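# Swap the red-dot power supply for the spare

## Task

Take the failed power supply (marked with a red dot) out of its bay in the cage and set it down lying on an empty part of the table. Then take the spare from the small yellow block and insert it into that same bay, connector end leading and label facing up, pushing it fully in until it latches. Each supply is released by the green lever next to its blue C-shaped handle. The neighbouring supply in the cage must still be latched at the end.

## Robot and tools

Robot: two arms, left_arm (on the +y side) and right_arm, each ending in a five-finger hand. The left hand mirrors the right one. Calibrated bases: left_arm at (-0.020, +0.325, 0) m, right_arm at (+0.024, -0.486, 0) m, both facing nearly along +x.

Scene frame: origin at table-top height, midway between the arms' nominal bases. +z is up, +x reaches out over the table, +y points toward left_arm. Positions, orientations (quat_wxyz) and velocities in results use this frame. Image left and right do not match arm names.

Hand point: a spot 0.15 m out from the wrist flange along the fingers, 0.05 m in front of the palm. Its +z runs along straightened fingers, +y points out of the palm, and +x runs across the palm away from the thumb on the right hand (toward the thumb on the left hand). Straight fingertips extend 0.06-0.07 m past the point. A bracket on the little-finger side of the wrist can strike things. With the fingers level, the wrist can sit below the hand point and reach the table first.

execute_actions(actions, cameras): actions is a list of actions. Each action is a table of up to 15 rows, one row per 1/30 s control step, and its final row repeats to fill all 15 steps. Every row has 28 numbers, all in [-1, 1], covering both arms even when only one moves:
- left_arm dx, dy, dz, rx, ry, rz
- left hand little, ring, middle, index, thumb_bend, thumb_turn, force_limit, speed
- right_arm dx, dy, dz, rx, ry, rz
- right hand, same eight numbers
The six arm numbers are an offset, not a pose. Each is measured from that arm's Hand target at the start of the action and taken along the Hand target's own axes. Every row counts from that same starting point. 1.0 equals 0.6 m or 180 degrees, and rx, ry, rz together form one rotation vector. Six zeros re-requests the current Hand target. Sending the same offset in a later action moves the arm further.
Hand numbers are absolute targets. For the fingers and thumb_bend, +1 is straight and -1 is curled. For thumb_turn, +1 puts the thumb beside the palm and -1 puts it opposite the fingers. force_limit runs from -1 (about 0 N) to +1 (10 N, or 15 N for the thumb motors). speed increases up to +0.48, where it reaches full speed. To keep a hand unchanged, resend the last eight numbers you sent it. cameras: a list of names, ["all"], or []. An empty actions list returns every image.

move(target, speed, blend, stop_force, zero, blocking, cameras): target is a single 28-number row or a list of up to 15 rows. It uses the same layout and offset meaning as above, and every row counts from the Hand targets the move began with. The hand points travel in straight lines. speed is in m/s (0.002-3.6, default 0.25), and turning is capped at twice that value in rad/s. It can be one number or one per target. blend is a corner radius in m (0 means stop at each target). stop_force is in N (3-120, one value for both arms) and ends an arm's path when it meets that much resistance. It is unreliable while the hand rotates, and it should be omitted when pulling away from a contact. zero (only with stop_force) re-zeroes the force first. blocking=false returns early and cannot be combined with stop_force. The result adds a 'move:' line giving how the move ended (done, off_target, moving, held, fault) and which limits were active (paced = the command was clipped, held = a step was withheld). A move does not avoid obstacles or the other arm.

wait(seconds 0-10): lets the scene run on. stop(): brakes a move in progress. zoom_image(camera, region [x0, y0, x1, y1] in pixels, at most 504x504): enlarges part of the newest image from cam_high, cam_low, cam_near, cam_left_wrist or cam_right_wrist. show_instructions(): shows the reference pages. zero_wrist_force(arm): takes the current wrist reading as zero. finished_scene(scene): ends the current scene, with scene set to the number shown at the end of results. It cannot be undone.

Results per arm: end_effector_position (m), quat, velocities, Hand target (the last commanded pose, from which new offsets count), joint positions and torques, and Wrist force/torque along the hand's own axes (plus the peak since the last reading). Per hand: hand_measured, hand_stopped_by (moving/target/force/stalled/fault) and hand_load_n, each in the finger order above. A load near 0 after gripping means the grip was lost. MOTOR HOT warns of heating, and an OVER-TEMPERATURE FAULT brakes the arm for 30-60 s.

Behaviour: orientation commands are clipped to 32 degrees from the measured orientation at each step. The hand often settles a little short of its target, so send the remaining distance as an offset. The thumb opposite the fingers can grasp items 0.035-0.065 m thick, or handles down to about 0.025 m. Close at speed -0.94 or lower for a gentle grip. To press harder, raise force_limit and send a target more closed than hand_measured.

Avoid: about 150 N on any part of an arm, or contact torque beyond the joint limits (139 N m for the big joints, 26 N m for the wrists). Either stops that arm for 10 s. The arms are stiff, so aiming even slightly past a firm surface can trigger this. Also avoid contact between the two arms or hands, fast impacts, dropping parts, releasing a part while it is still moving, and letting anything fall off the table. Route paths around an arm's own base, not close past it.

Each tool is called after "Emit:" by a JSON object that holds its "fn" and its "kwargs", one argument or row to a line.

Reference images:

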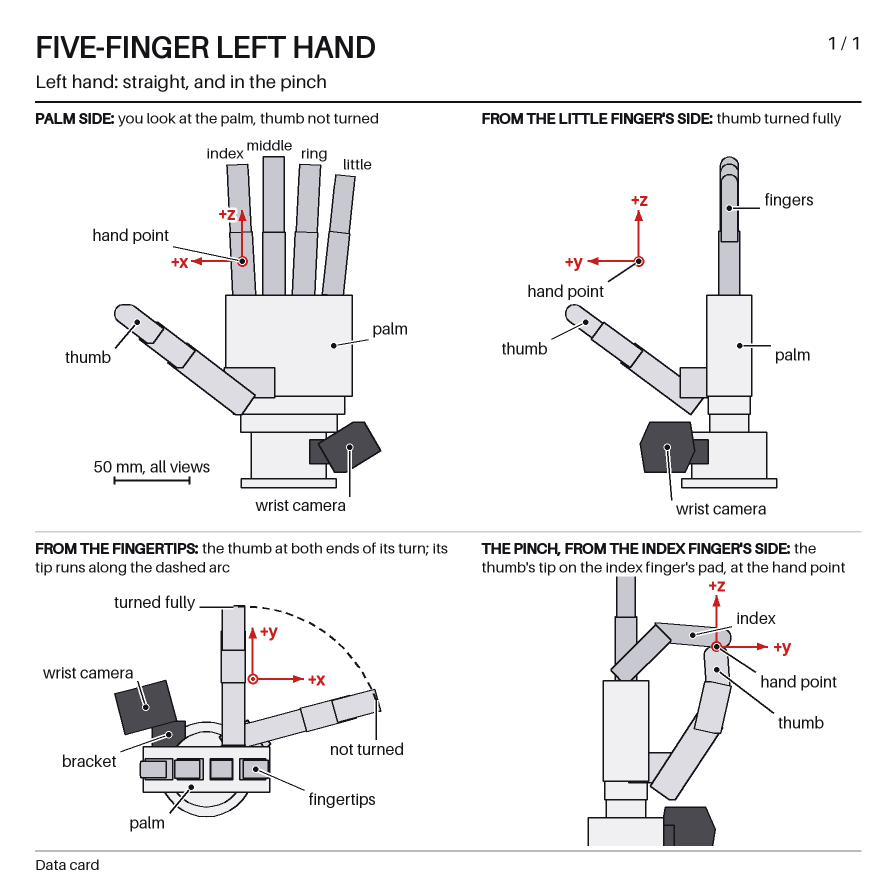

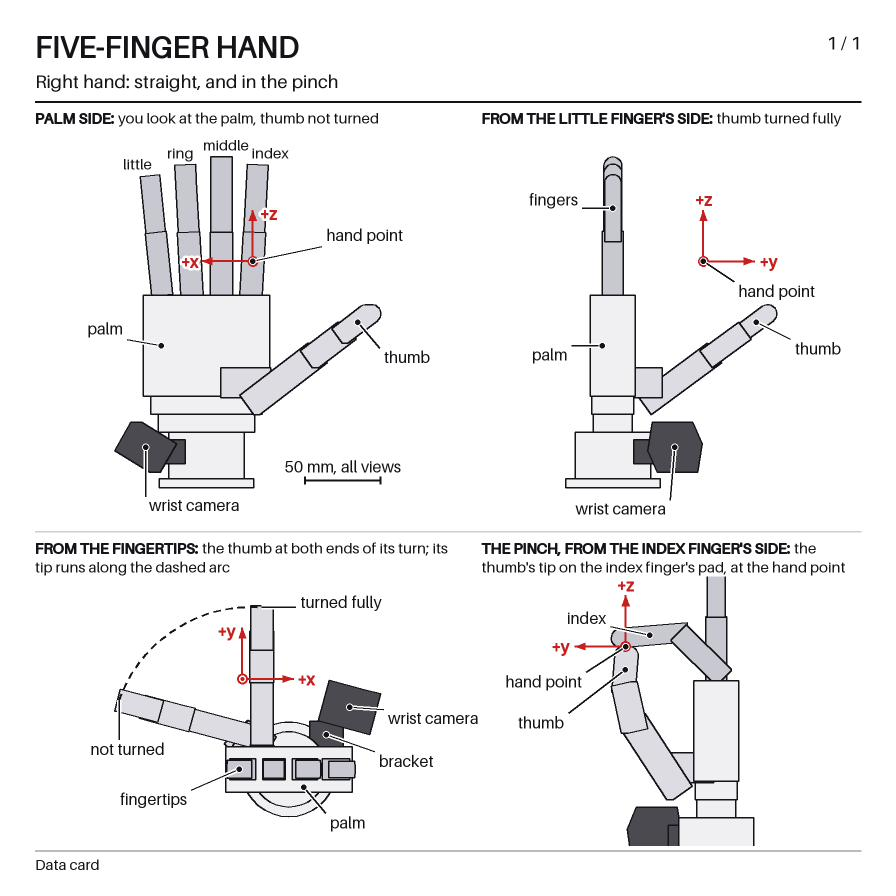

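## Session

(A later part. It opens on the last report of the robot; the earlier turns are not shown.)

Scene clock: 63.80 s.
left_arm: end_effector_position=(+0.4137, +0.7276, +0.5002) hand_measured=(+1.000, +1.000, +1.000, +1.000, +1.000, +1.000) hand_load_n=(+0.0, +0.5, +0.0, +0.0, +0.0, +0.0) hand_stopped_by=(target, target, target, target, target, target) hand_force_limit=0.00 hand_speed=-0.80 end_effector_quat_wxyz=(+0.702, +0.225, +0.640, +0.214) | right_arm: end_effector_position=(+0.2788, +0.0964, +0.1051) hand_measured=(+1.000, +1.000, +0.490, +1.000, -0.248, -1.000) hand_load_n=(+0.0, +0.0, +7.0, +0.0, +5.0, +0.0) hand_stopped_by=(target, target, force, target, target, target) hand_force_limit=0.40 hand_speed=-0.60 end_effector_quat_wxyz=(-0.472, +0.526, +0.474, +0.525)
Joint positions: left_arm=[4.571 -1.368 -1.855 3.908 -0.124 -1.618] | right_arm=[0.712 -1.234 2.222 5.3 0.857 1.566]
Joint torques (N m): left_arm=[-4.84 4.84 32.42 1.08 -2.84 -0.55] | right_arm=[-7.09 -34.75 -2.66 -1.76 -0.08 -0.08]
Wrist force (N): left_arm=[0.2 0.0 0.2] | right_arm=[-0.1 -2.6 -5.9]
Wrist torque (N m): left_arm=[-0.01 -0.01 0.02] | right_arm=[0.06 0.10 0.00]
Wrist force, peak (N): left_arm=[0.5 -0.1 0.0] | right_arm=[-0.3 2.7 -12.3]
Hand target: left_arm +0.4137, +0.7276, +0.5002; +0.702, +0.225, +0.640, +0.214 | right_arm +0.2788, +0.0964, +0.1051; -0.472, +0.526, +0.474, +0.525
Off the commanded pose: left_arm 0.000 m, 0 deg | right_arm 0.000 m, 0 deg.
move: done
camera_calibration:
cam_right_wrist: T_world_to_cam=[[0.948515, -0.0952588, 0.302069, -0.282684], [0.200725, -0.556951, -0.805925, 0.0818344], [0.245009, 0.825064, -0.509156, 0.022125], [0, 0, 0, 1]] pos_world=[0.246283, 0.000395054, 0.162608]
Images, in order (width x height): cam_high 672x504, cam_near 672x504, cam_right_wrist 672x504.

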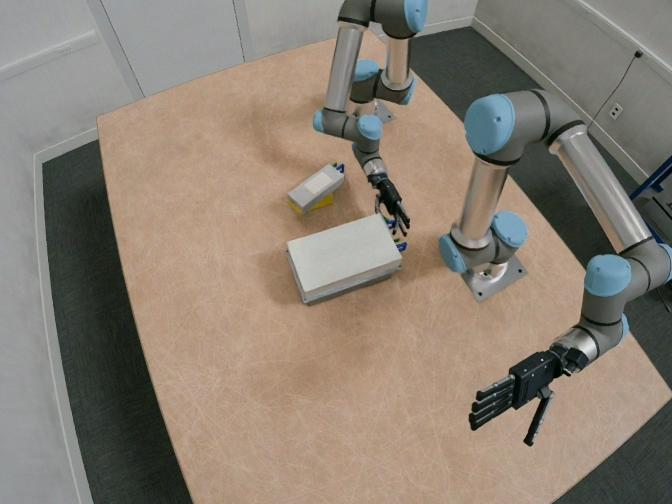

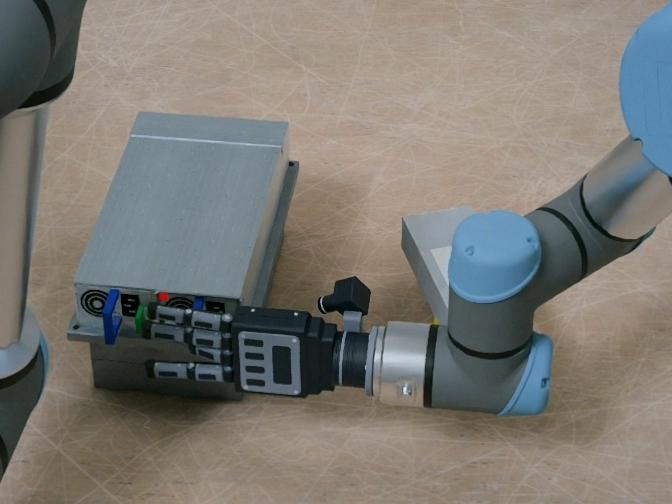

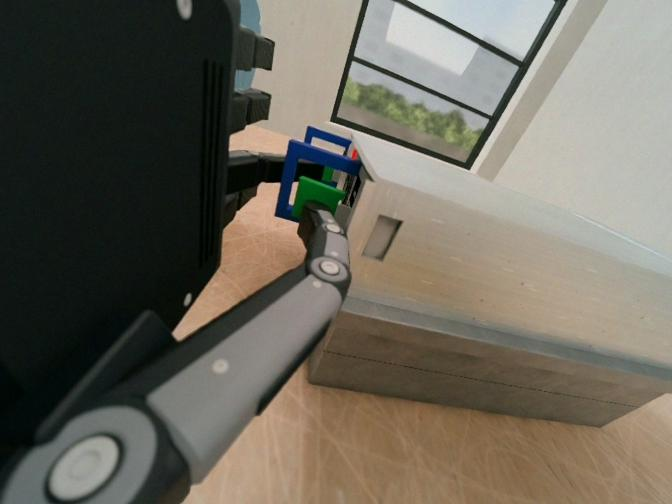

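Emit:
{"fn": "move", "kwargs": {
  "target": [
    [0,0,0,0,0,0,1,1,1,1,1,1,0,-0.8,0,0,0,0,0,0,1,1,1,1,-0.25,-1,0.4,0.2],
    [0,0,0,0,0,0,1,1,1,1,1,1,0,-0.8,0,0,-0.025,0,0,0,1,1,1,1,-0.25,-1,0.4,0.2]
  ],
  "speed": 0.05,
  "cameras": []
}}

Emit:
{"fn": "move", "kwargs": {
  "target": [
    [0,0,0,0,0,0,1,1,1,1,1,1,0,-0.8,0,-0.05,0,0,0,0,1,1,1,1,-0.25,-1,0.4,0.2],
    [0,0,0,0,0,0,1,1,1,1,1,1,0,-0.8,0,-0.05,0,0,0,0,1,1,1,1,0.45,-1,0.4,0.2]
  ],
  "speed": 0.06,
  "cameras": ["cam_right_wrist","cam_near","cam_high"]
}}

Emit:
{"fn": "zoom_image", "kwargs": {
  "camera": "cam_right_wrist",
  "region": [230, 120, 470, 330]
}}

Emit:
{"fn": "zoom_image", "kwargs": {
  "camera": "cam_high",
  "region": [360, 180, 440, 260]
}}

Scene clock: 68.37 s.
left_arm: end_effector_position=(+0.4137, +0.7276, +0.5002) hand_measured=(+1.000, +1.000, +1.000, +1.000, +1.000, +1.000) hand_load_n=(+0.0, +0.0, +0.0, +0.0, +0.0, +0.0) hand_stopped_by=(target, target, target, target, target, target) hand_force_limit=0.00 hand_speed=-0.80 end_effector_quat_wxyz=(+0.702, +0.225, +0.640, +0.214) | right_arm: end_effector_position=(+0.2773, +0.0813, +0.1051) hand_measured=(+1.000, +1.000, +1.000, +1.000, -0.250, -1.000) hand_load_n=(+0.0, +0.0, +0.0, +0.0, +0.0, +0.0) hand_stopped_by=(target, target, target, target, target, target) hand_force_limit=0.40 hand_speed=0.20 end_effector_quat_wxyz=(-0.472, +0.526, +0.474, +0.525) end_effector_velocity=(+0.001, +0.002, +0.000) end_effector_angular_velocity=(+0.000, +0.001, -0.002)
Joint positions: left_arm=[4.571 -1.368 -1.855 3.908 -0.124 -1.618] | right_arm=[0.683 -1.259 2.263 5.284 0.828 1.566]
Joint velocities: left_arm=[within noise] | right_arm=[0.003 0.004 -0.005 0.002 0.005 0.001]
Joint torques (N m): left_arm=[-4.65 4.15 32.59 1.38 -2.66 -0.49] | right_arm=[10.92 -15.89 -24.61 -0.51 1.73 -0.99]
Wrist force (N): left_arm=[0.2 0.3 -0.2] | right_arm=[-0.1 0.2 0.0]
Wrist torque (N m): left_arm=[0.04 -0.03 0.01] | right_arm=[0.02 0.08 0.08]
Wrist force, peak (N): left_arm=[0.6 0.1 0.1] | right_arm=[1.4 2.2 -11.9]
Hand target: left_arm +0.4137, +0.7276, +0.5002; +0.702, +0.225, +0.640, +0.214 | right_arm +0.2773, +0.0815, +0.1051; -0.472, +0.526, +0.474, +0.525
Off the commanded pose: left_arm 0.000 m, 0 deg | right_arm 0.000 m, 0 deg.
move: done
No camera images: "cameras" was empty.

Scene clock: 69.87 s.
left_arm: end_effector_position=(+0.4137, +0.7276, +0.5002) hand_measured=(+1.000, +1.000, +1.000, +1.000, +1.000, +1.000) hand_load_n=(+0.0, +0.0, +0.0, +0.0, +0.0, +0.0) hand_stopped_by=(target, target, target, target, target, target) hand_force_limit=0.00 hand_speed=-0.80 end_effector_quat_wxyz=(+0.702, +0.225, +0.640, +0.214) | right_arm: end_effector_position=(+0.2474, +0.0846, +0.1051) hand_measured=(+1.000, +1.000, +1.000, +1.000, +0.450, -1.000) hand_load_n=(+0.0, +0.0, +0.0, +0.5, +0.0, +0.5) hand_stopped_by=(target, target, target, target, target, target) hand_force_limit=0.40 hand_speed=0.20 end_effector_quat_wxyz=(-0.472, +0.526, +0.474, +0.525)
Joint positions: left_arm=[4.571 -1.368 -1.855 3.908 -0.124 -1.618] | right_arm=[0.751 -1.276 2.29 5.273 0.896 1.566]
Joint torques (N m): left_arm=[-4.44 4.17 32.3 1.48 -2.66 -0.3] | right_arm=[-11.09 -15.27 -24.37 -0.28 1.4 1.17]
Wrist force (N): left_arm=[0.3 0.3 -0.3] | right_arm=[0.2 0.2 0.3]
Wrist torque (N m): left_arm=[0.07 -0.04 0.01] | right_arm=[0.02 0.04 0.05]
Wrist force, peak (N): left_arm=[0.1 0.4 -0.2] | right_arm=[-0.3 0.8 0.2]
Hand target: left_arm +0.4137, +0.7276, +0.5002; +0.702, +0.225, +0.640, +0.214 | right_arm +0.2474, +0.0846, +0.1050; -0.472, +0.526, +0.474, +0.525
Off the commanded pose: left_arm 0.000 m, 0 deg | right_arm 0.000 m, 0 deg.
move: done
camera_calibration:
cam_right_wrist: T_world_to_cam=[[0.948515, -0.0952588, 0.302069, -0.254015], [0.200725, -0.556951, -0.805925, 0.0816208], [0.245009, 0.825064, -0.509156, 0.0394716], [0, 0, 0, 1]] pos_world=[0.214883, -0.0113049, 0.162608]
Images, in order (width x height): cam_high 672x504, cam_near 672x504, cam_right_wrist 672x504.

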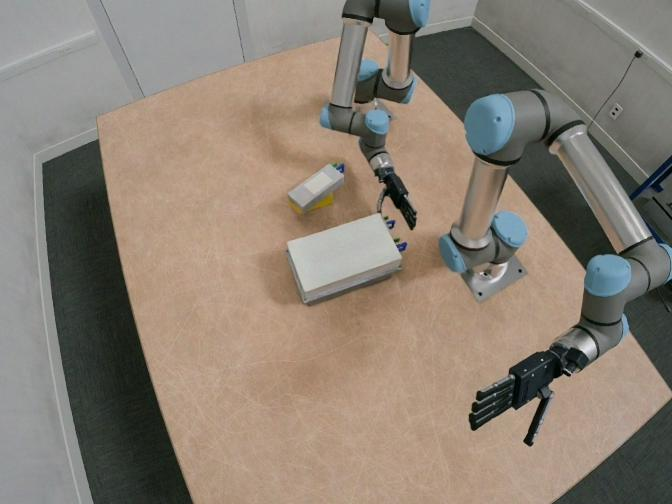

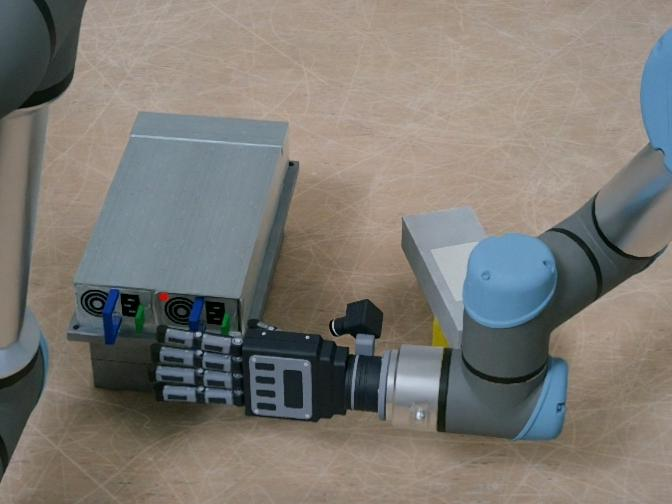

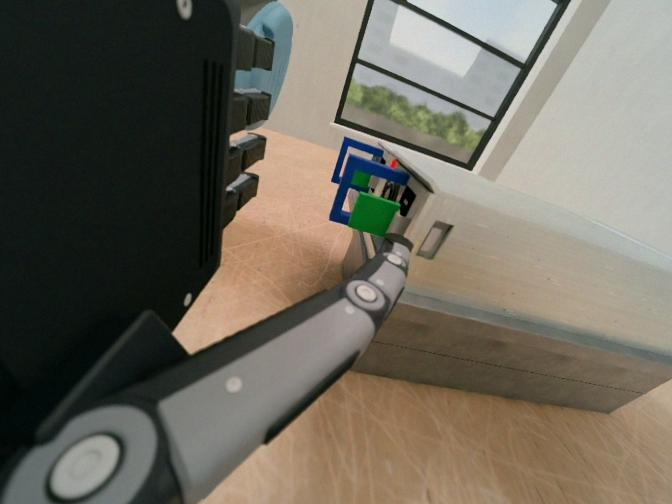

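Scaled by 2.100 from the camera's 672x504 image, which has a finer 960x720 frame.

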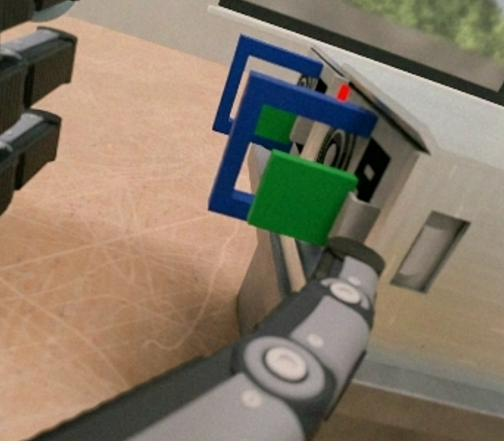

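Scaled by 6.300 from the camera's 672x504 image, which has a finer 960x720 frame.

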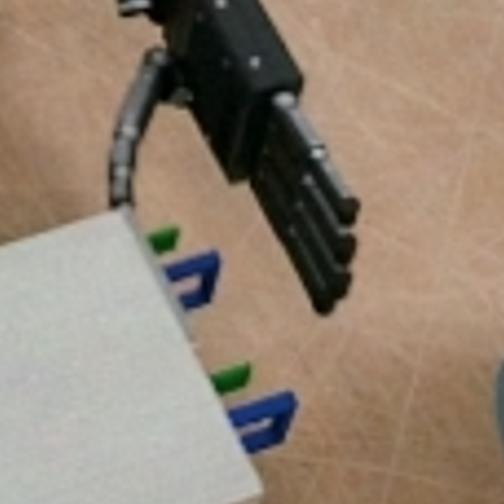

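Emit:
{"fn": "move", "kwargs": {
  "target": [
    [0,0,0,0,0,0,1,1,1,1,1,1,0,-0.8,-0.005,-0.0033,0,0,0,0,1,1,1,1,0.45,-1,0.4,0.2],
    [0,0,0,0,0,0,1,1,1,1,1,1,0,-0.8,-0.005,-0.0033,0.075,0,0,0,1,1,1,1,0.45,-1,0.4,0.2]
  ],
  "speed": [0.04,0.02],
  "stop_force": 7,
  "cameras": ["cam_right_wrist","cam_high"]
}}

Emit:
{"fn": "zoom_image", "kwargs": {
  "camera": "cam_right_wrist",
  "region": [230, 120, 470, 330]
}}

Emit:
{"fn": "zoom_image", "kwargs": {
  "camera": "cam_high",
  "region": [360, 180, 440, 260]
}}

Scene clock: 74.13 s.
left_arm: end_effector_position=(+0.4137, +0.7276, +0.5002) hand_measured=(+1.000, +1.000, +1.000, +1.000, +1.000, +1.000) hand_load_n=(+0.0, +0.0, +0.0, +0.0, +0.0, +0.0) hand_stopped_by=(target, target, target, target, target, target) hand_force_limit=0.00 hand_speed=-0.80 end_effector_quat_wxyz=(+0.702, +0.225, +0.640, +0.214) | right_arm: end_effector_position=(+0.2480, +0.1091, +0.1019) hand_measured=(+1.000, +1.000, +1.000, +1.000, +0.448, -1.000) hand_load_n=(+0.0, +0.0, +0.0, +0.0, -5.5, -1.5) hand_stopped_by=(target, target, target, target, target, target) hand_force_limit=0.40 hand_speed=0.20 end_effector_quat_wxyz=(-0.472, +0.526, +0.474, +0.525)
Joint positions: left_arm=[4.571 -1.368 -1.855 3.908 -0.124 -1.618] | right_arm=[0.799 -1.228 2.227 5.289 0.944 1.566]
Joint torques (N m): left_arm=[-4.64 4.7 32.87 1.78 -2.64 -0.39] | right_arm=[-15.57 -34.77 -3.23 -1.98 2.88 0.54]
Wrist force (N): left_arm=[0.1 0.0 0.1] | right_arm=[-1.2 -9.3 -4.9]
Wrist torque (N m): left_arm=[0.01 0.00 0.00] | right_arm=[-0.37 0.19 -0.21]
Wrist force, peak (N): left_arm=[0.4 0.2 -0.4] | right_arm=[-0.3 -14.8 -16.5]
Hand target: left_arm +0.4137, +0.7276, +0.5002; +0.702, +0.225, +0.640, +0.214 | right_arm +0.2480, +0.1091, +0.1019; -0.472, +0.526, +0.474, +0.525 (not the last commanded pose)
Off the commanded pose: left_arm 0.000 m, 0 deg | right_arm 0.021 m, 0 deg.
move: contact (right_arm); path passed 1 of 2 targets
camera_calibration:
cam_right_wrist: T_world_to_cam=[[0.948545, -0.0951553, 0.302006, -0.251322], [0.20071, -0.557001, -0.805894, 0.0925905], [0.244903, 0.825042, -0.509242, 0.017652], [0, 0, 0, 1]] pos_world=[0.215483, 0.0130948, 0.159508]
Images, in order (width x height): cam_high 672x504, cam_right_wrist 672x504.

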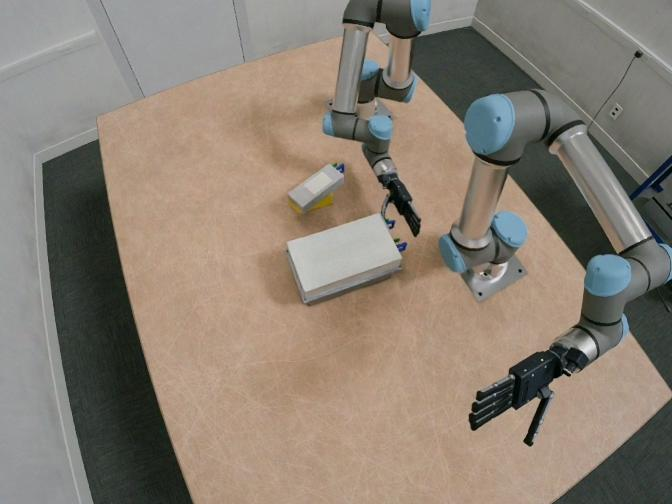

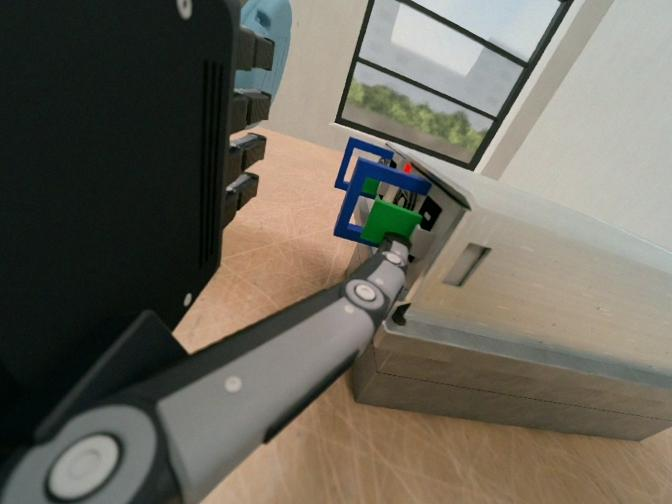

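Scaled by 2.100 from the camera's 672x504 image, which has a finer 960x720 frame.

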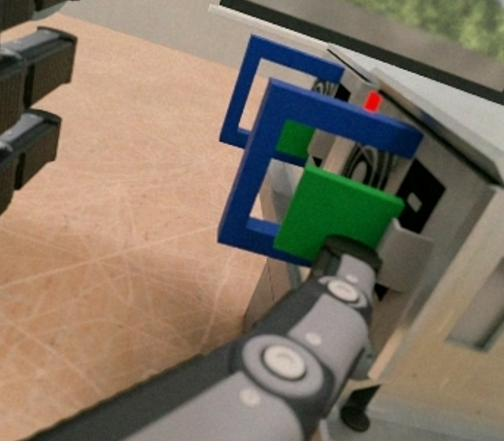

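Scaled by 6.300 from the camera's 672x504 image, which has a finer 960x720 frame.

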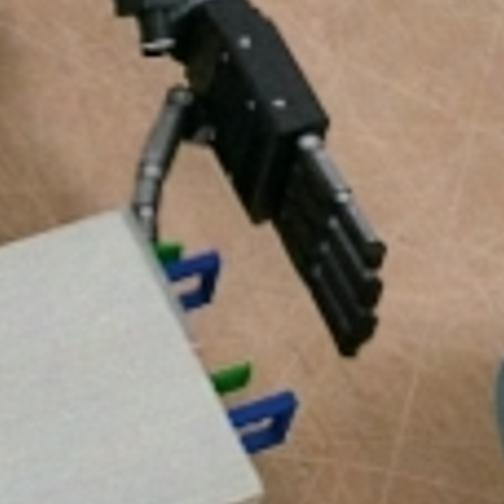

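Emit:
{"fn": "move", "kwargs": {
  "target": [
    [0,0,0,0,0,0,1,1,1,1,1,1,0,-0.8,0,-0.008,-0.02,0,0,0,1,1,1,1,0.45,-1,0.4,0.2],
    [0,0,0,0,0,0,1,1,1,1,1,1,0,-0.8,0.01,-0.014,-0.02,0,0,0,1,1,1,1,0.45,-1,0.4,0.2],
    [0,0,0,0,0,0,1,1,1,1,1,1,0,-0.8,0.01,-0.014,0.05,0,0,0,1,1,1,1,0.45,-1,0.4,0.2]
  ],
  "speed": [0.04,0.03,0.02],
  "stop_force": 9,
  "cameras": ["cam_right_wrist","cam_high"]
}}

Emit:
{"fn": "zoom_image", "kwargs": {
  "camera": "cam_right_wrist",
  "region": [230, 120, 470, 330]
}}

Scene clock: 77.17 s.
left_arm: end_effector_position=(+0.4137, +0.7276, +0.5002) hand_measured=(+1.000, +1.000, +1.000, +1.000, +1.000, +1.000) hand_load_n=(+0.0, +0.0, +0.0, +0.0, +0.0, +0.0) hand_stopped_by=(target, target, target, target, target, target) hand_force_limit=0.00 hand_speed=-0.80 end_effector_quat_wxyz=(+0.702, +0.225, +0.640, +0.214) | right_arm: end_effector_position=(+0.2399, +0.1125, +0.1079) hand_measured=(+1.000, +1.000, +1.000, +1.000, +0.452, -1.000) hand_load_n=(+0.0, +0.0, +0.0, +0.0, +8.5, -0.5) hand_stopped_by=(target, target, target, target, target, target) hand_force_limit=0.40 hand_speed=0.20 end_effector_quat_wxyz=(-0.472, +0.526, +0.474, +0.525)
Joint positions: left_arm=[4.571 -1.368 -1.855 3.908 -0.124 -1.618] | right_arm=[0.823 -1.242 2.222 5.307 0.967 1.566]
Joint torques (N m): left_arm=[-4.36 4.26 32.7 2 -2.5 -0.3] | right_arm=[-9.6 -31.98 -7.42 -2.45 0.34 0.67]
Wrist force (N): left_arm=[0.1 0.5 0.0] | right_arm=[0.8 -1.1 -13.1]
Wrist torque (N m): left_arm=[0.06 -0.01 0.00] | right_arm=[-0.36 0.23 -0.07]
Wrist force, peak (N): left_arm=[0.4 0.4 0.0] | right_arm=[-0.4 -6.6 -24.9]
Hand target: left_arm +0.4137, +0.7276, +0.5002; +0.702, +0.225, +0.640, +0.214 | right_arm +0.2399, +0.1125, +0.1079; -0.472, +0.526, +0.474, +0.525 (not the last commanded pose)
Off the commanded pose: left_arm 0.000 m, 0 deg | right_arm 0.027 m, 0 deg.
move: contact (right_arm); path passed 2 of 3 targets
camera_calibration:
cam_right_wrist: T_world_to_cam=[[0.948549, -0.0950243, 0.302035, -0.245], [0.200806, -0.556994, -0.805875, 0.100917], [0.244809, 0.825063, -0.509255, 0.0197986], [0, 0, 0, 1]] pos_world=[0.207283, 0.0165943, 0.165408]
Images, in order (width x height): cam_high 672x504, cam_right_wrist 672x504.

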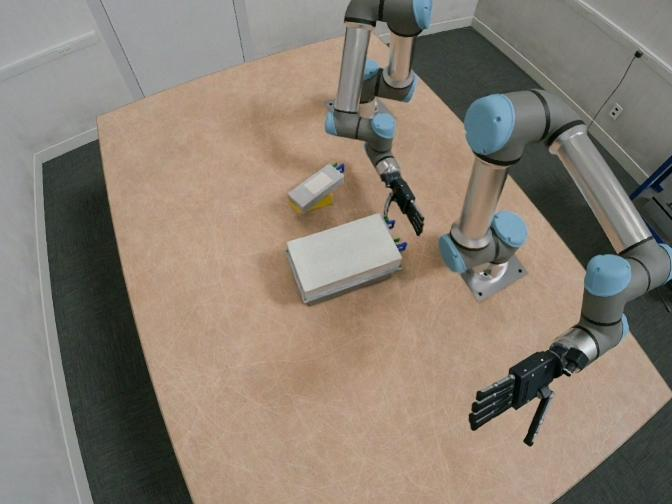

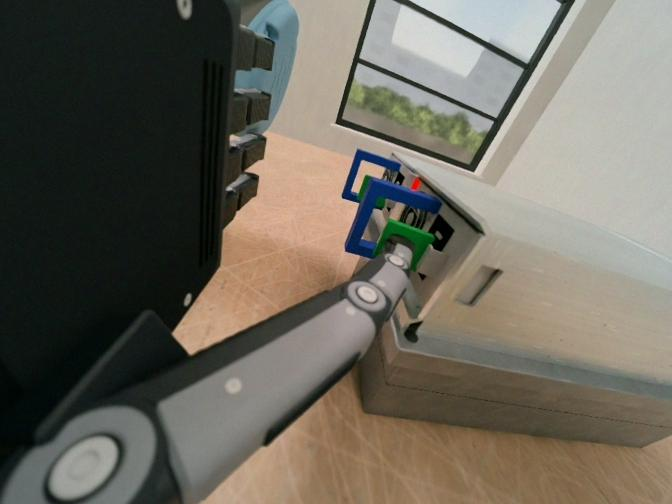

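Scaled by 2.100 from the camera's 672x504 image, which has a finer 960x720 frame.

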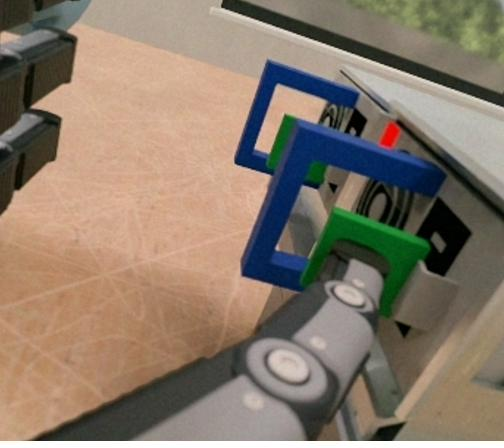

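Emit:
{"fn": "move", "kwargs": {
  "target": [0,0,0,0,0,0,1,1,1,1,1,1,0,-0.8,0,0,-0.022,0,0,0,1,1,1,1,0.45,-1,0.4,0.2],
  "speed": 0.05,
  "cameras": []
}}

Emit:
{"fn": "move", "kwargs": {
  "target": [0,0,0,0,0,0,1,1,1,1,1,1,0,-0.8,0,0.0115,0,0,0,0,1,1,1,1,0.30,-1,0.4,0.2],
  "speed": 0.05,
  "cameras": []
}}

Emit:
{"fn": "move", "kwargs": {
  "target": [0,0,0,0,0,0,1,1,1,1,1,1,0,-0.8,0,0,0.06,0,0,0,1,1,1,1,0.30,-1,0.4,0.2],
  "speed": 0.02,
  "stop_force": 9,
  "cameras": ["cam_right_wrist","cam_high"]
}}

Emit:
{"fn": "zoom_image", "kwargs": {
  "camera": "cam_right_wrist",
  "region": [230, 120, 470, 330]
}}

Scene clock: 94.80 s.
left_arm: end_effector_position=(+0.4137, +0.7276, +0.5002) hand_measured=(+1.000, +1.000, +1.000, +1.000, +1.000, +1.000) hand_load_n=(+0.0, +0.0, +0.0, -0.5, +0.0, +0.0) hand_stopped_by=(target, target, target, target, target, target) hand_force_limit=0.00 hand_speed=-0.80 end_effector_quat_wxyz=(+0.702, +0.225, +0.640, +0.214) | right_arm: end_effector_position=(+0.2385, +0.0993, +0.1079) hand_measured=(+1.000, +1.000, +1.000, +1.000, +0.450, -1.000) hand_load_n=(+0.0, +0.0, +0.0, +0.0, -0.5, +0.0) hand_stopped_by=(target, target, target, target, target, target) hand_force_limit=0.40 hand_speed=0.20 end_effector_quat_wxyz=(-0.472, +0.526, +0.474, +0.525)
Joint positions: left_arm=[4.571 -1.368 -1.855 3.908 -0.124 -1.618] | right_arm=[0.8 -1.265 2.259 5.294 0.945 1.566]
Joint torques (N m): left_arm=[-4.62 4.47 33.11 2.26 -2.64 -0.36] | right_arm=[11.07 -17.23 -24.72 -0.89 1.38 -1.54]
Wrist force (N): left_arm=[0.3 0.2 -0.2] | right_arm=[-0.3 0.2 0.0]
Wrist torque (N m): left_arm=[0.04 -0.06 0.03] | right_arm=[0.04 0.11 -0.04]
Wrist force, peak (N): left_arm=[0.5 0.1 -0.3] | right_arm=[-0.3 -1.3 -13.4]
Hand target: left_arm +0.4137, +0.7276, +0.5002; +0.702, +0.225, +0.640, +0.214 | right_arm +0.2385, +0.0994, +0.1079; -0.472, +0.526, +0.474, +0.525
Off the commanded pose: left_arm 0.000 m, 0 deg | right_arm 0.000 m, 0 deg.
move: done
No camera images: "cameras" was empty.

Scene clock: 95.50 s.
left_arm: end_effector_position=(+0.4137, +0.7276, +0.5002) hand_measured=(+1.000, +1.000, +1.000, +1.000, +1.000, +1.000) hand_load_n=(+0.0, +0.0, +0.0, +0.0, +0.0, +0.0) hand_stopped_by=(target, target, target, target, target, target) hand_force_limit=0.00 hand_speed=-0.80 end_effector_quat_wxyz=(+0.702, +0.225, +0.640, +0.214) | right_arm: end_effector_position=(+0.2455, +0.0987, +0.1080) hand_measured=(+1.000, +1.000, +1.000, +1.000, +0.300, -1.000) hand_load_n=(+0.0, +0.0, +0.0, +0.0, +0.0, +0.0) hand_stopped_by=(target, target, target, target, target, target) hand_force_limit=0.40 hand_speed=0.20 end_effector_quat_wxyz=(-0.472, +0.526, +0.474, +0.525)
Joint positions: left_arm=[4.571 -1.368 -1.855 3.908 -0.124 -1.618] | right_arm=[0.784 -1.262 2.253 5.296 0.929 1.566]
Joint torques (N m): left_arm=[-4.42 3.82 32.84 2.25 -2.57 -0.3] | right_arm=[8.91 -19.96 -19.54 -0.6 1.44 -1.75]
Wrist force (N): left_arm=[0.4 0.2 0.0] | right_arm=[-0.5 -0.3 -0.6]
Wrist torque (N m): left_arm=[0.05 -0.05 0.02] | right_arm=[-0.02 0.09 -0.01]
Wrist force, peak (N): left_arm=[0.4 0.2 0.0] | right_arm=[-0.6 -0.5 -0.7]
Hand target: left_arm +0.4137, +0.7276, +0.5002; +0.702, +0.225, +0.640, +0.214 | right_arm +0.2453, +0.0987, +0.1080; -0.472, +0.526, +0.474, +0.525
Off the commanded pose: left_arm 0.000 m, 0 deg | right_arm 0.000 m, 0 deg.
move: done
No camera images: "cameras" was empty.

Scene clock: 96.77 s.
left_arm: end_effector_position=(+0.4137, +0.7276, +0.5002) hand_measured=(+1.000, +1.000, +1.000, +1.000, +1.000, +1.000) hand_load_n=(+0.0, +0.0, +0.0, +0.0, +0.0, +0.0) hand_stopped_by=(target, target, target, target, target, target) hand_force_limit=0.00 hand_speed=-0.80 end_effector_quat_wxyz=(+0.702, +0.225, +0.640, +0.214) | right_arm: end_effector_position=(+0.2463, +0.1077, +0.1079) hand_measured=(+1.000, +1.000, +1.000, +1.000, +0.302, -1.000) hand_load_n=(+0.0, +0.0, +0.0, +0.5, +6.5, +0.0) hand_stopped_by=(target, target, target, target, target, target) hand_force_limit=0.40 hand_speed=0.20 end_effector_quat_wxyz=(-0.472, +0.526, +0.474, +0.525)
Joint positions: left_arm=[4.571 -1.368 -1.855 3.908 -0.124 -1.618] | right_arm=[0.8 -1.246 2.229 5.305 0.945 1.566]
Joint torques (N m): left_arm=[-4.52 3.86 32.76 2.36 -2.5 -0.25] | right_arm=[-9.72 -32.33 -3.32 -2.02 0.58 -0.87]
Wrist force (N): left_arm=[0.2 0.2 -0.1] | right_arm=[-0.8 1.1 -8.9]
Wrist torque (N m): left_arm=[0.04 -0.02 0.01] | right_arm=[-0.17 0.21 -0.01]
Wrist force, peak (N): left_arm=[0.5 0.4 0.3] | right_arm=[1.2 -3.3 -21.4]
Hand target: left_arm +0.4137, +0.7276, +0.5002; +0.702, +0.225, +0.640, +0.214 | right_arm +0.2463, +0.1077, +0.1079; -0.472, +0.526, +0.474, +0.525 (not the last commanded pose)
Off the commanded pose: left_arm 0.000 m, 0 deg | right_arm 0.027 m, 0 deg.
move: contact (right_arm)
camera_calibration:
cam_right_wrist: T_world_to_cam=[[0.948526, -0.0951029, 0.302082, -0.251654], [0.2008, -0.55701, -0.805865, 0.0970187], [0.244903, 0.825042, -0.509242, 0.0221963], [0, 0, 0, 1]] pos_world=[0.213783, 0.0117946, 0.165507]
Images, in order (width x height): cam_high 672x504, cam_right_wrist 672x504.

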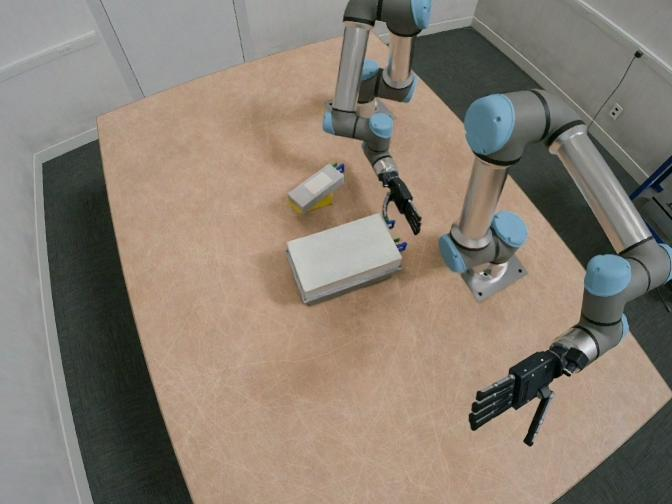

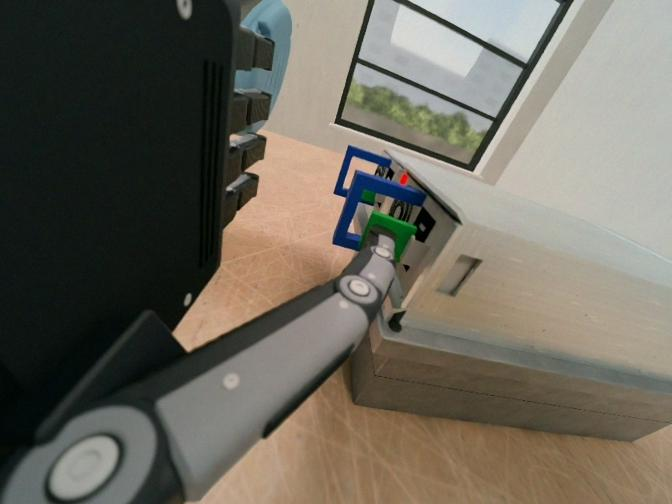

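Scaled by 2.100 from the camera's 672x504 image, which has a finer 960x720 frame.

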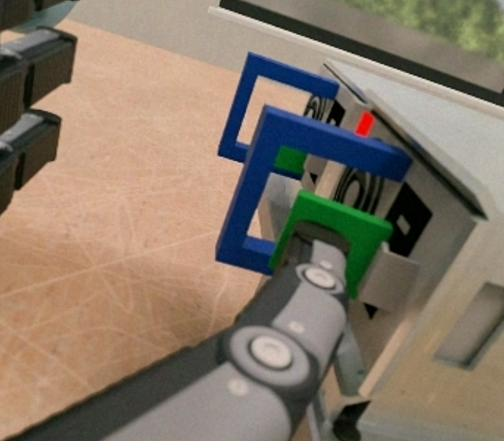

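Emit:
{"fn": "move", "kwargs": {
  "target": [0,0,0,0,0,0,1,1,1,1,1,1,0,-0.8,0,0,0,0,0,0,1,1,-0.3,-0.3,0.3,-1,0.6,-0.6],
  "speed": 0.02,
  "cameras": ["cam_right_wrist","cam_near","cam_high"]
}}

Emit:
{"fn": "zoom_image", "kwargs": {
  "camera": "cam_right_wrist",
  "region": [230, 120, 470, 330]
}}

Emit:
{"fn": "zoom_image", "kwargs": {
  "camera": "cam_high",
  "region": [360, 180, 440, 260]
}}

Emit:
{"fn": "zoom_image", "kwargs": {
  "camera": "cam_near",
  "region": [60, 270, 260, 420]
}}

Scene clock: 98.60 s.
left_arm: end_effector_position=(+0.4137, +0.7276, +0.5002) hand_measured=(+1.000, +1.000, +1.000, +1.000, +1.000, +1.000) hand_load_n=(+0.0, +0.0, +0.0, +0.0, +0.0, +0.0) hand_stopped_by=(target, target, target, target, target, target) hand_force_limit=0.00 hand_speed=-0.80 end_effector_quat_wxyz=(+0.702, +0.225, +0.640, +0.214) | right_arm: end_effector_position=(+0.2463, +0.1077, +0.1079) hand_measured=(+1.000, +1.000, +0.046, +0.030, +0.302, -1.000) hand_load_n=(+0.0, +0.0, +4.5, +12.5, +9.5, -0.5) hand_stopped_by=(target, target, force, force, target, target) hand_force_limit=0.60 hand_speed=-0.60 end_effector_quat_wxyz=(-0.472, +0.526, +0.474, +0.525)
Joint positions: left_arm=[4.571 -1.368 -1.855 3.908 -0.124 -1.618] | right_arm=[0.8 -1.246 2.229 5.305 0.945 1.566]
Joint torques (N m): left_arm=[-4.64 4.16 32.4 2.58 -2.46 -0.24] | right_arm=[-8.34 -34.61 -4.59 -2.11 0.25 -1.63]
Wrist force (N): left_arm=[0.2 -0.1 0.0] | right_arm=[-2.3 -6.7 -2.0]
Wrist torque (N m): left_arm=[0.00 -0.02 0.02] | right_arm=[-0.19 0.22 -0.03]
Wrist force, peak (N): left_arm=[0.5 0.2 -0.2] | right_arm=[-0.9 1.3 -9.0]
Hand target: left_arm +0.4137, +0.7276, +0.5002; +0.702, +0.225, +0.640, +0.214 | right_arm +0.2463, +0.1077, +0.1079; -0.472, +0.526, +0.474, +0.525
Off the commanded pose: left_arm 0.000 m, 0 deg | right_arm 0.000 m, 0 deg.
move: done
camera_calibration:
cam_right_wrist: T_world_to_cam=[[0.948543, -0.0951633, 0.30201, -0.251645], [0.200697, -0.557047, -0.805866, 0.0970418], [0.244923, 0.825011, -0.509284, 0.0221992], [0, 0, 0, 1]] pos_world=[0.213783, 0.0117949, 0.165508]
Images, in order (width x height): cam_high 672x504, cam_near 672x504, cam_right_wrist 672x504.

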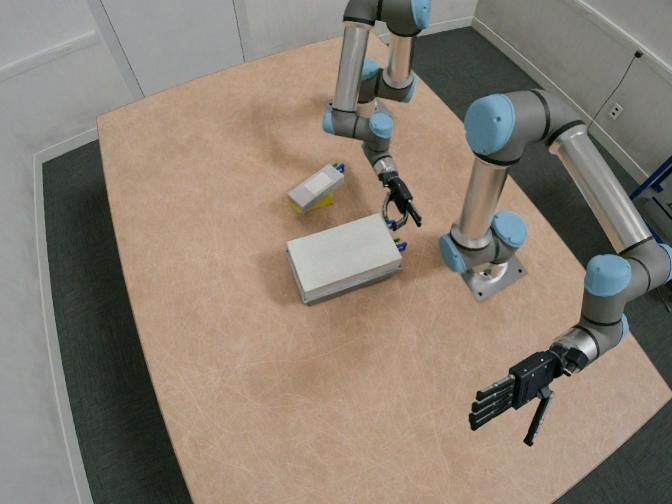

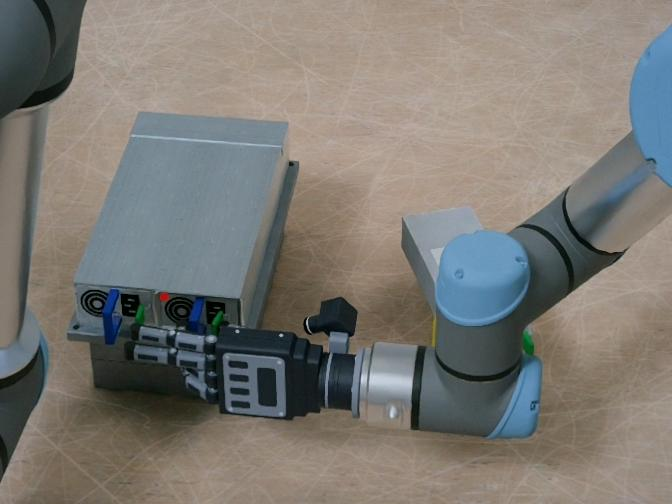

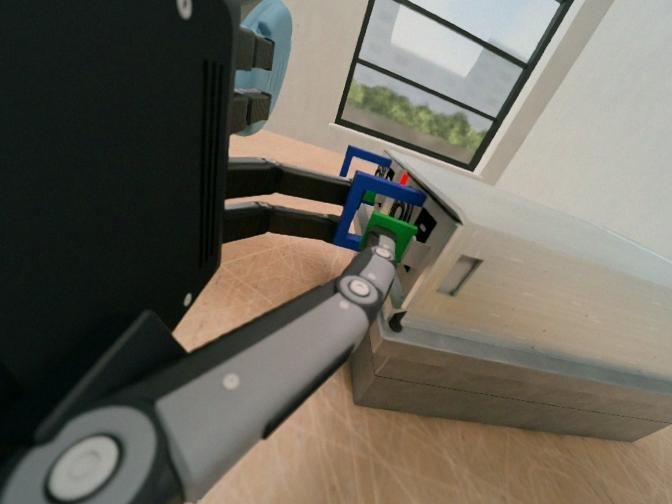

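Scaled by 2.100 from the camera's 672x504 image, which has a finer 960x720 frame.

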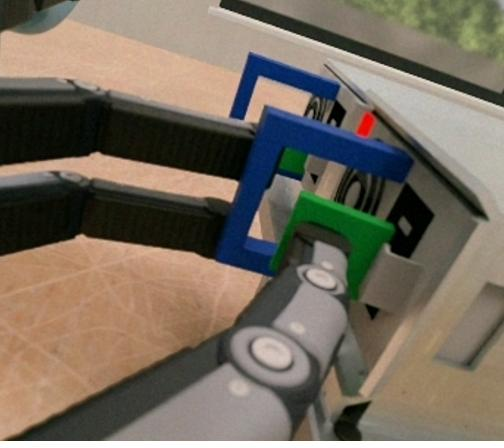

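Scaled by 6.300 from the camera's 672x504 image, which has a finer 960x720 frame.

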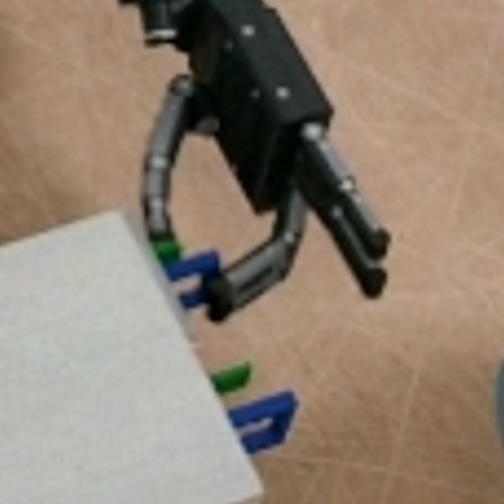

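Scaled by 2.520 from the camera's 672x504 image, which has a finer 960x720 frame.

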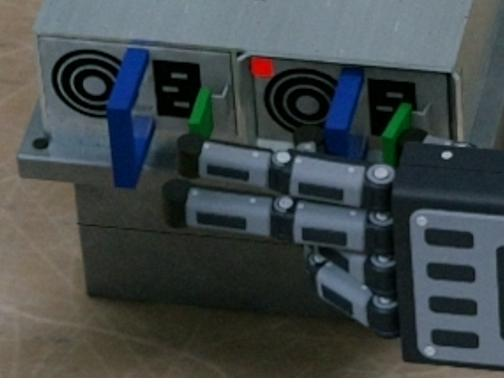

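Emit:
{"fn": "move", "kwargs": {
  "target": [
    [0,0,0,0,0,0,1,1,1,1,1,1,0,-0.8,0,0,0,0,0,0,1,1,0.6,0.6,0.3,-1,0.6,0.2],
    [0,0,0,0,0,0,1,1,1,1,1,1,0,-0.8,0,0,-0.022,0,0,0,1,1,0.6,0.6,0.3,-1,0.6,0.2]
  ],
  "speed": 0.05,
  "cameras": []
}}

Emit:
{"fn": "move", "kwargs": {
  "target": [0,0,0,0,0,0,1,1,1,1,1,1,0,-0.8,0,0.0175,0,0,0,0,1,1,1,1,0.07,-1,0.6,0.2],
  "speed": 0.05,
  "cameras": []
}}

Emit:
{"fn": "move", "kwargs": {
  "target": [0,0,0,0,0,0,1,1,1,1,1,1,0,-0.8,0,0,0.06,0,0,0,1,1,1,1,0.07,-1,0.6,0.2],
  "speed": 0.02,
  "stop_force": 9,
  "cameras": ["cam_right_wrist","cam_high"]
}}

Emit:
{"fn": "zoom_image", "kwargs": {
  "camera": "cam_right_wrist",
  "region": [230, 120, 470, 330]
}}

Scene clock: 100.60 s.
left_arm: end_effector_position=(+0.4137, +0.7276, +0.5002) hand_measured=(+1.000, +1.000, +1.000, +1.000, +1.000, +1.000) hand_load_n=(+0.0, +0.0, +0.0, +0.0, +0.0, +0.0) hand_stopped_by=(target, target, target, target, target, target) hand_force_limit=0.00 hand_speed=-0.80 end_effector_quat_wxyz=(+0.702, +0.225, +0.640, +0.214) | right_arm: end_effector_position=(+0.2449, +0.0944, +0.1079) hand_measured=(+1.000, +1.000, +0.600, +0.600, +0.300, -1.000) hand_load_n=(+0.0, +0.0, +0.0, +0.0, +0.0, +0.5) hand_stopped_by=(target, target, target, target, target, target) hand_force_limit=0.60 hand_speed=0.20 end_effector_quat_wxyz=(-0.472, +0.526, +0.474, +0.525)
Joint positions: left_arm=[4.571 -1.368 -1.855 3.908 -0.124 -1.618] | right_arm=[0.777 -1.269 2.265 5.291 0.922 1.566]
Joint torques (N m): left_arm=[-4.57 4.08 32.51 2.45 -2.42 -0.23] | right_arm=[12.56 -16.31 -24.62 -0.7 1.64 -1.23]
Wrist force (N): left_arm=[0.4 -0.1 0.0] | right_arm=[-0.4 0.2 0.2]
Wrist torque (N m): left_arm=[-0.01 -0.05 0.03] | right_arm=[0.03 0.11 0.01]
Wrist force, peak (N): left_arm=[0.3 0.4 -0.3] | right_arm=[-0.8 1.2 -8.8]
Hand target: left_arm +0.4137, +0.7276, +0.5002; +0.702, +0.225, +0.640, +0.214 | right_arm +0.2449, +0.0945, +0.1080; -0.472, +0.526, +0.474, +0.525
Off the commanded pose: left_arm 0.000 m, 0 deg | right_arm 0.000 m, 0 deg.
move: done
No camera images: "cameras" was empty.

Scene clock: 101.33 s.
left_arm: end_effector_position=(+0.4137, +0.7276, +0.5002) hand_measured=(+1.000, +1.000, +1.000, +1.000, +1.000, +1.000) hand_load_n=(+0.0, +0.0, +0.0, +0.0, +0.0, +0.0) hand_stopped_by=(target, target, target, target, target, target) hand_force_limit=0.00 hand_speed=-0.80 end_effector_quat_wxyz=(+0.702, +0.225, +0.640, +0.214) | right_arm: end_effector_position=(+0.2555, +0.0935, +0.1080) hand_measured=(+1.000, +1.000, +1.000, +1.000, +0.070, -1.000) hand_load_n=(+0.0, +0.0, +0.0, +0.0, +0.0, +0.0) hand_stopped_by=(target, target, target, target, target, target) hand_force_limit=0.60 hand_speed=0.20 end_effector_quat_wxyz=(-0.472, +0.526, +0.474, +0.525)
Joint positions: left_arm=[4.571 -1.368 -1.855 3.908 -0.124 -1.618] | right_arm=[0.753 -1.264 2.256 5.295 0.898 1.566]
Joint torques (N m): left_arm=[-4.55 4.74 32.71 2.63 -2.39 -0.21] | right_arm=[10.31 -25.8 -12.15 -1.12 1.5 -1.69]
Wrist force (N): left_arm=[0.2 0.2 0.1] | right_arm=[-0.5 -0.1 -0.5]
Wrist torque (N m): left_arm=[0.03 -0.01 0.00] | right_arm=[-0.01 0.12 0.01]
Wrist force, peak (N): left_arm=[0.4 0.3 -0.2] | right_arm=[-0.5 -0.1 -0.6]
Hand target: left_arm +0.4137, +0.7276, +0.5002; +0.702, +0.225, +0.640, +0.214 | right_arm +0.2554, +0.0934, +0.1080; -0.472, +0.526, +0.474, +0.525
Off the commanded pose: left_arm 0.000 m, 0 deg | right_arm 0.000 m, 0 deg.
move: done
No camera images: "cameras" was empty.

Scene clock: 102.90 s.
left_arm: end_effector_position=(+0.4137, +0.7276, +0.5002) hand_measured=(+1.000, +1.000, +1.000, +1.000, +1.000, +1.000) hand_load_n=(+0.0, +0.0, +0.0, +0.0, +0.0, +0.0) hand_stopped_by=(target, target, target, target, target, target) hand_force_limit=0.00 hand_speed=-0.80 end_effector_quat_wxyz=(+0.702, +0.225, +0.640, +0.214) | right_arm: end_effector_position=(+0.2563, +0.1024, +0.1079) hand_measured=(+1.000, +1.000, +1.000, +1.000, +0.072, -1.000) hand_load_n=(+0.0, +0.0, +0.5, +0.0, +5.5, -0.5) hand_stopped_by=(target, target, target, target, target, target) hand_force_limit=0.60 hand_speed=0.20 end_effector_quat_wxyz=(-0.472, +0.526, +0.474, +0.525)
Joint positions: left_arm=[4.571 -1.368 -1.855 3.908 -0.124 -1.618] | right_arm=[0.769 -1.248 2.232 5.304 0.914 1.566]
Joint torques (N m): left_arm=[-4.91 4.73 31.67 2.74 -2.54 -0.05] | right_arm=[-8.6 -32.48 -2.94 -1.84 0.83 -1.5]
Wrist force (N): left_arm=[0.2 0.2 0.1] | right_arm=[0.7 1.6 -8.7]
Wrist torque (N m): left_arm=[0.02 -0.03 0.01] | right_arm=[-0.06 0.24 0.04]
Wrist force, peak (N): left_arm=[0.2 0.2 -0.4] | right_arm=[0.9 -1.7 -22.9]
Hand target: left_arm +0.4137, +0.7276, +0.5002; +0.702, +0.225, +0.640, +0.214 | right_arm +0.2563, +0.1024, +0.1079; -0.472, +0.526, +0.474, +0.525 (not the last commanded pose)
Off the commanded pose: left_arm 0.000 m, 0 deg | right_arm 0.027 m, 0 deg.
move: contact (right_arm)
camera_calibration:
cam_right_wrist: T_world_to_cam=[[0.948548, -0.0951329, 0.302003, -0.261635], [0.200686, -0.557115, -0.805822, 0.0920781], [0.24491, 0.824969, -0.509358, 0.0241379], [0, 0, 0, 1]] pos_world=[0.223783, 0.00649495, 0.165508]
Images, in order (width x height): cam_high 672x504, cam_right_wrist 672x504.

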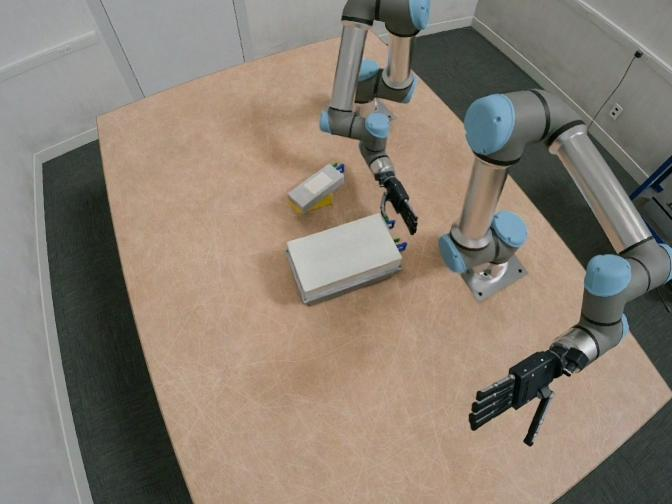

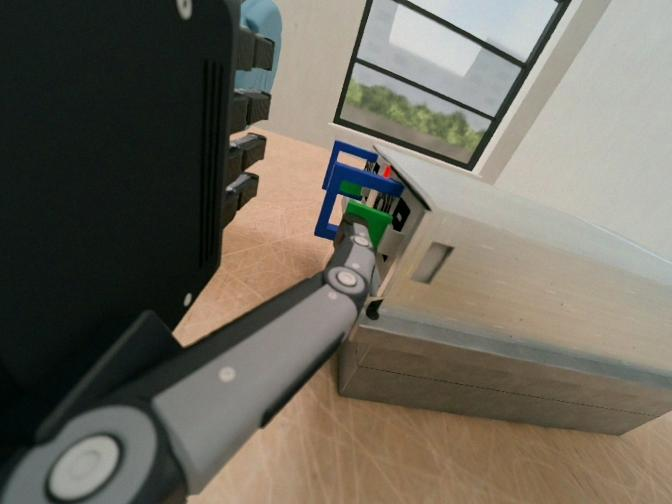

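Scaled by 2.100 from the camera's 672x504 image, which has a finer 960x720 frame.

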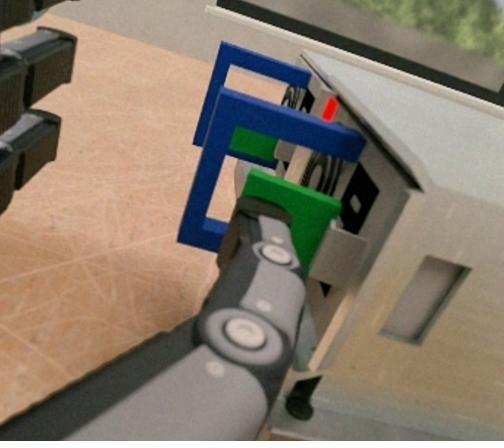

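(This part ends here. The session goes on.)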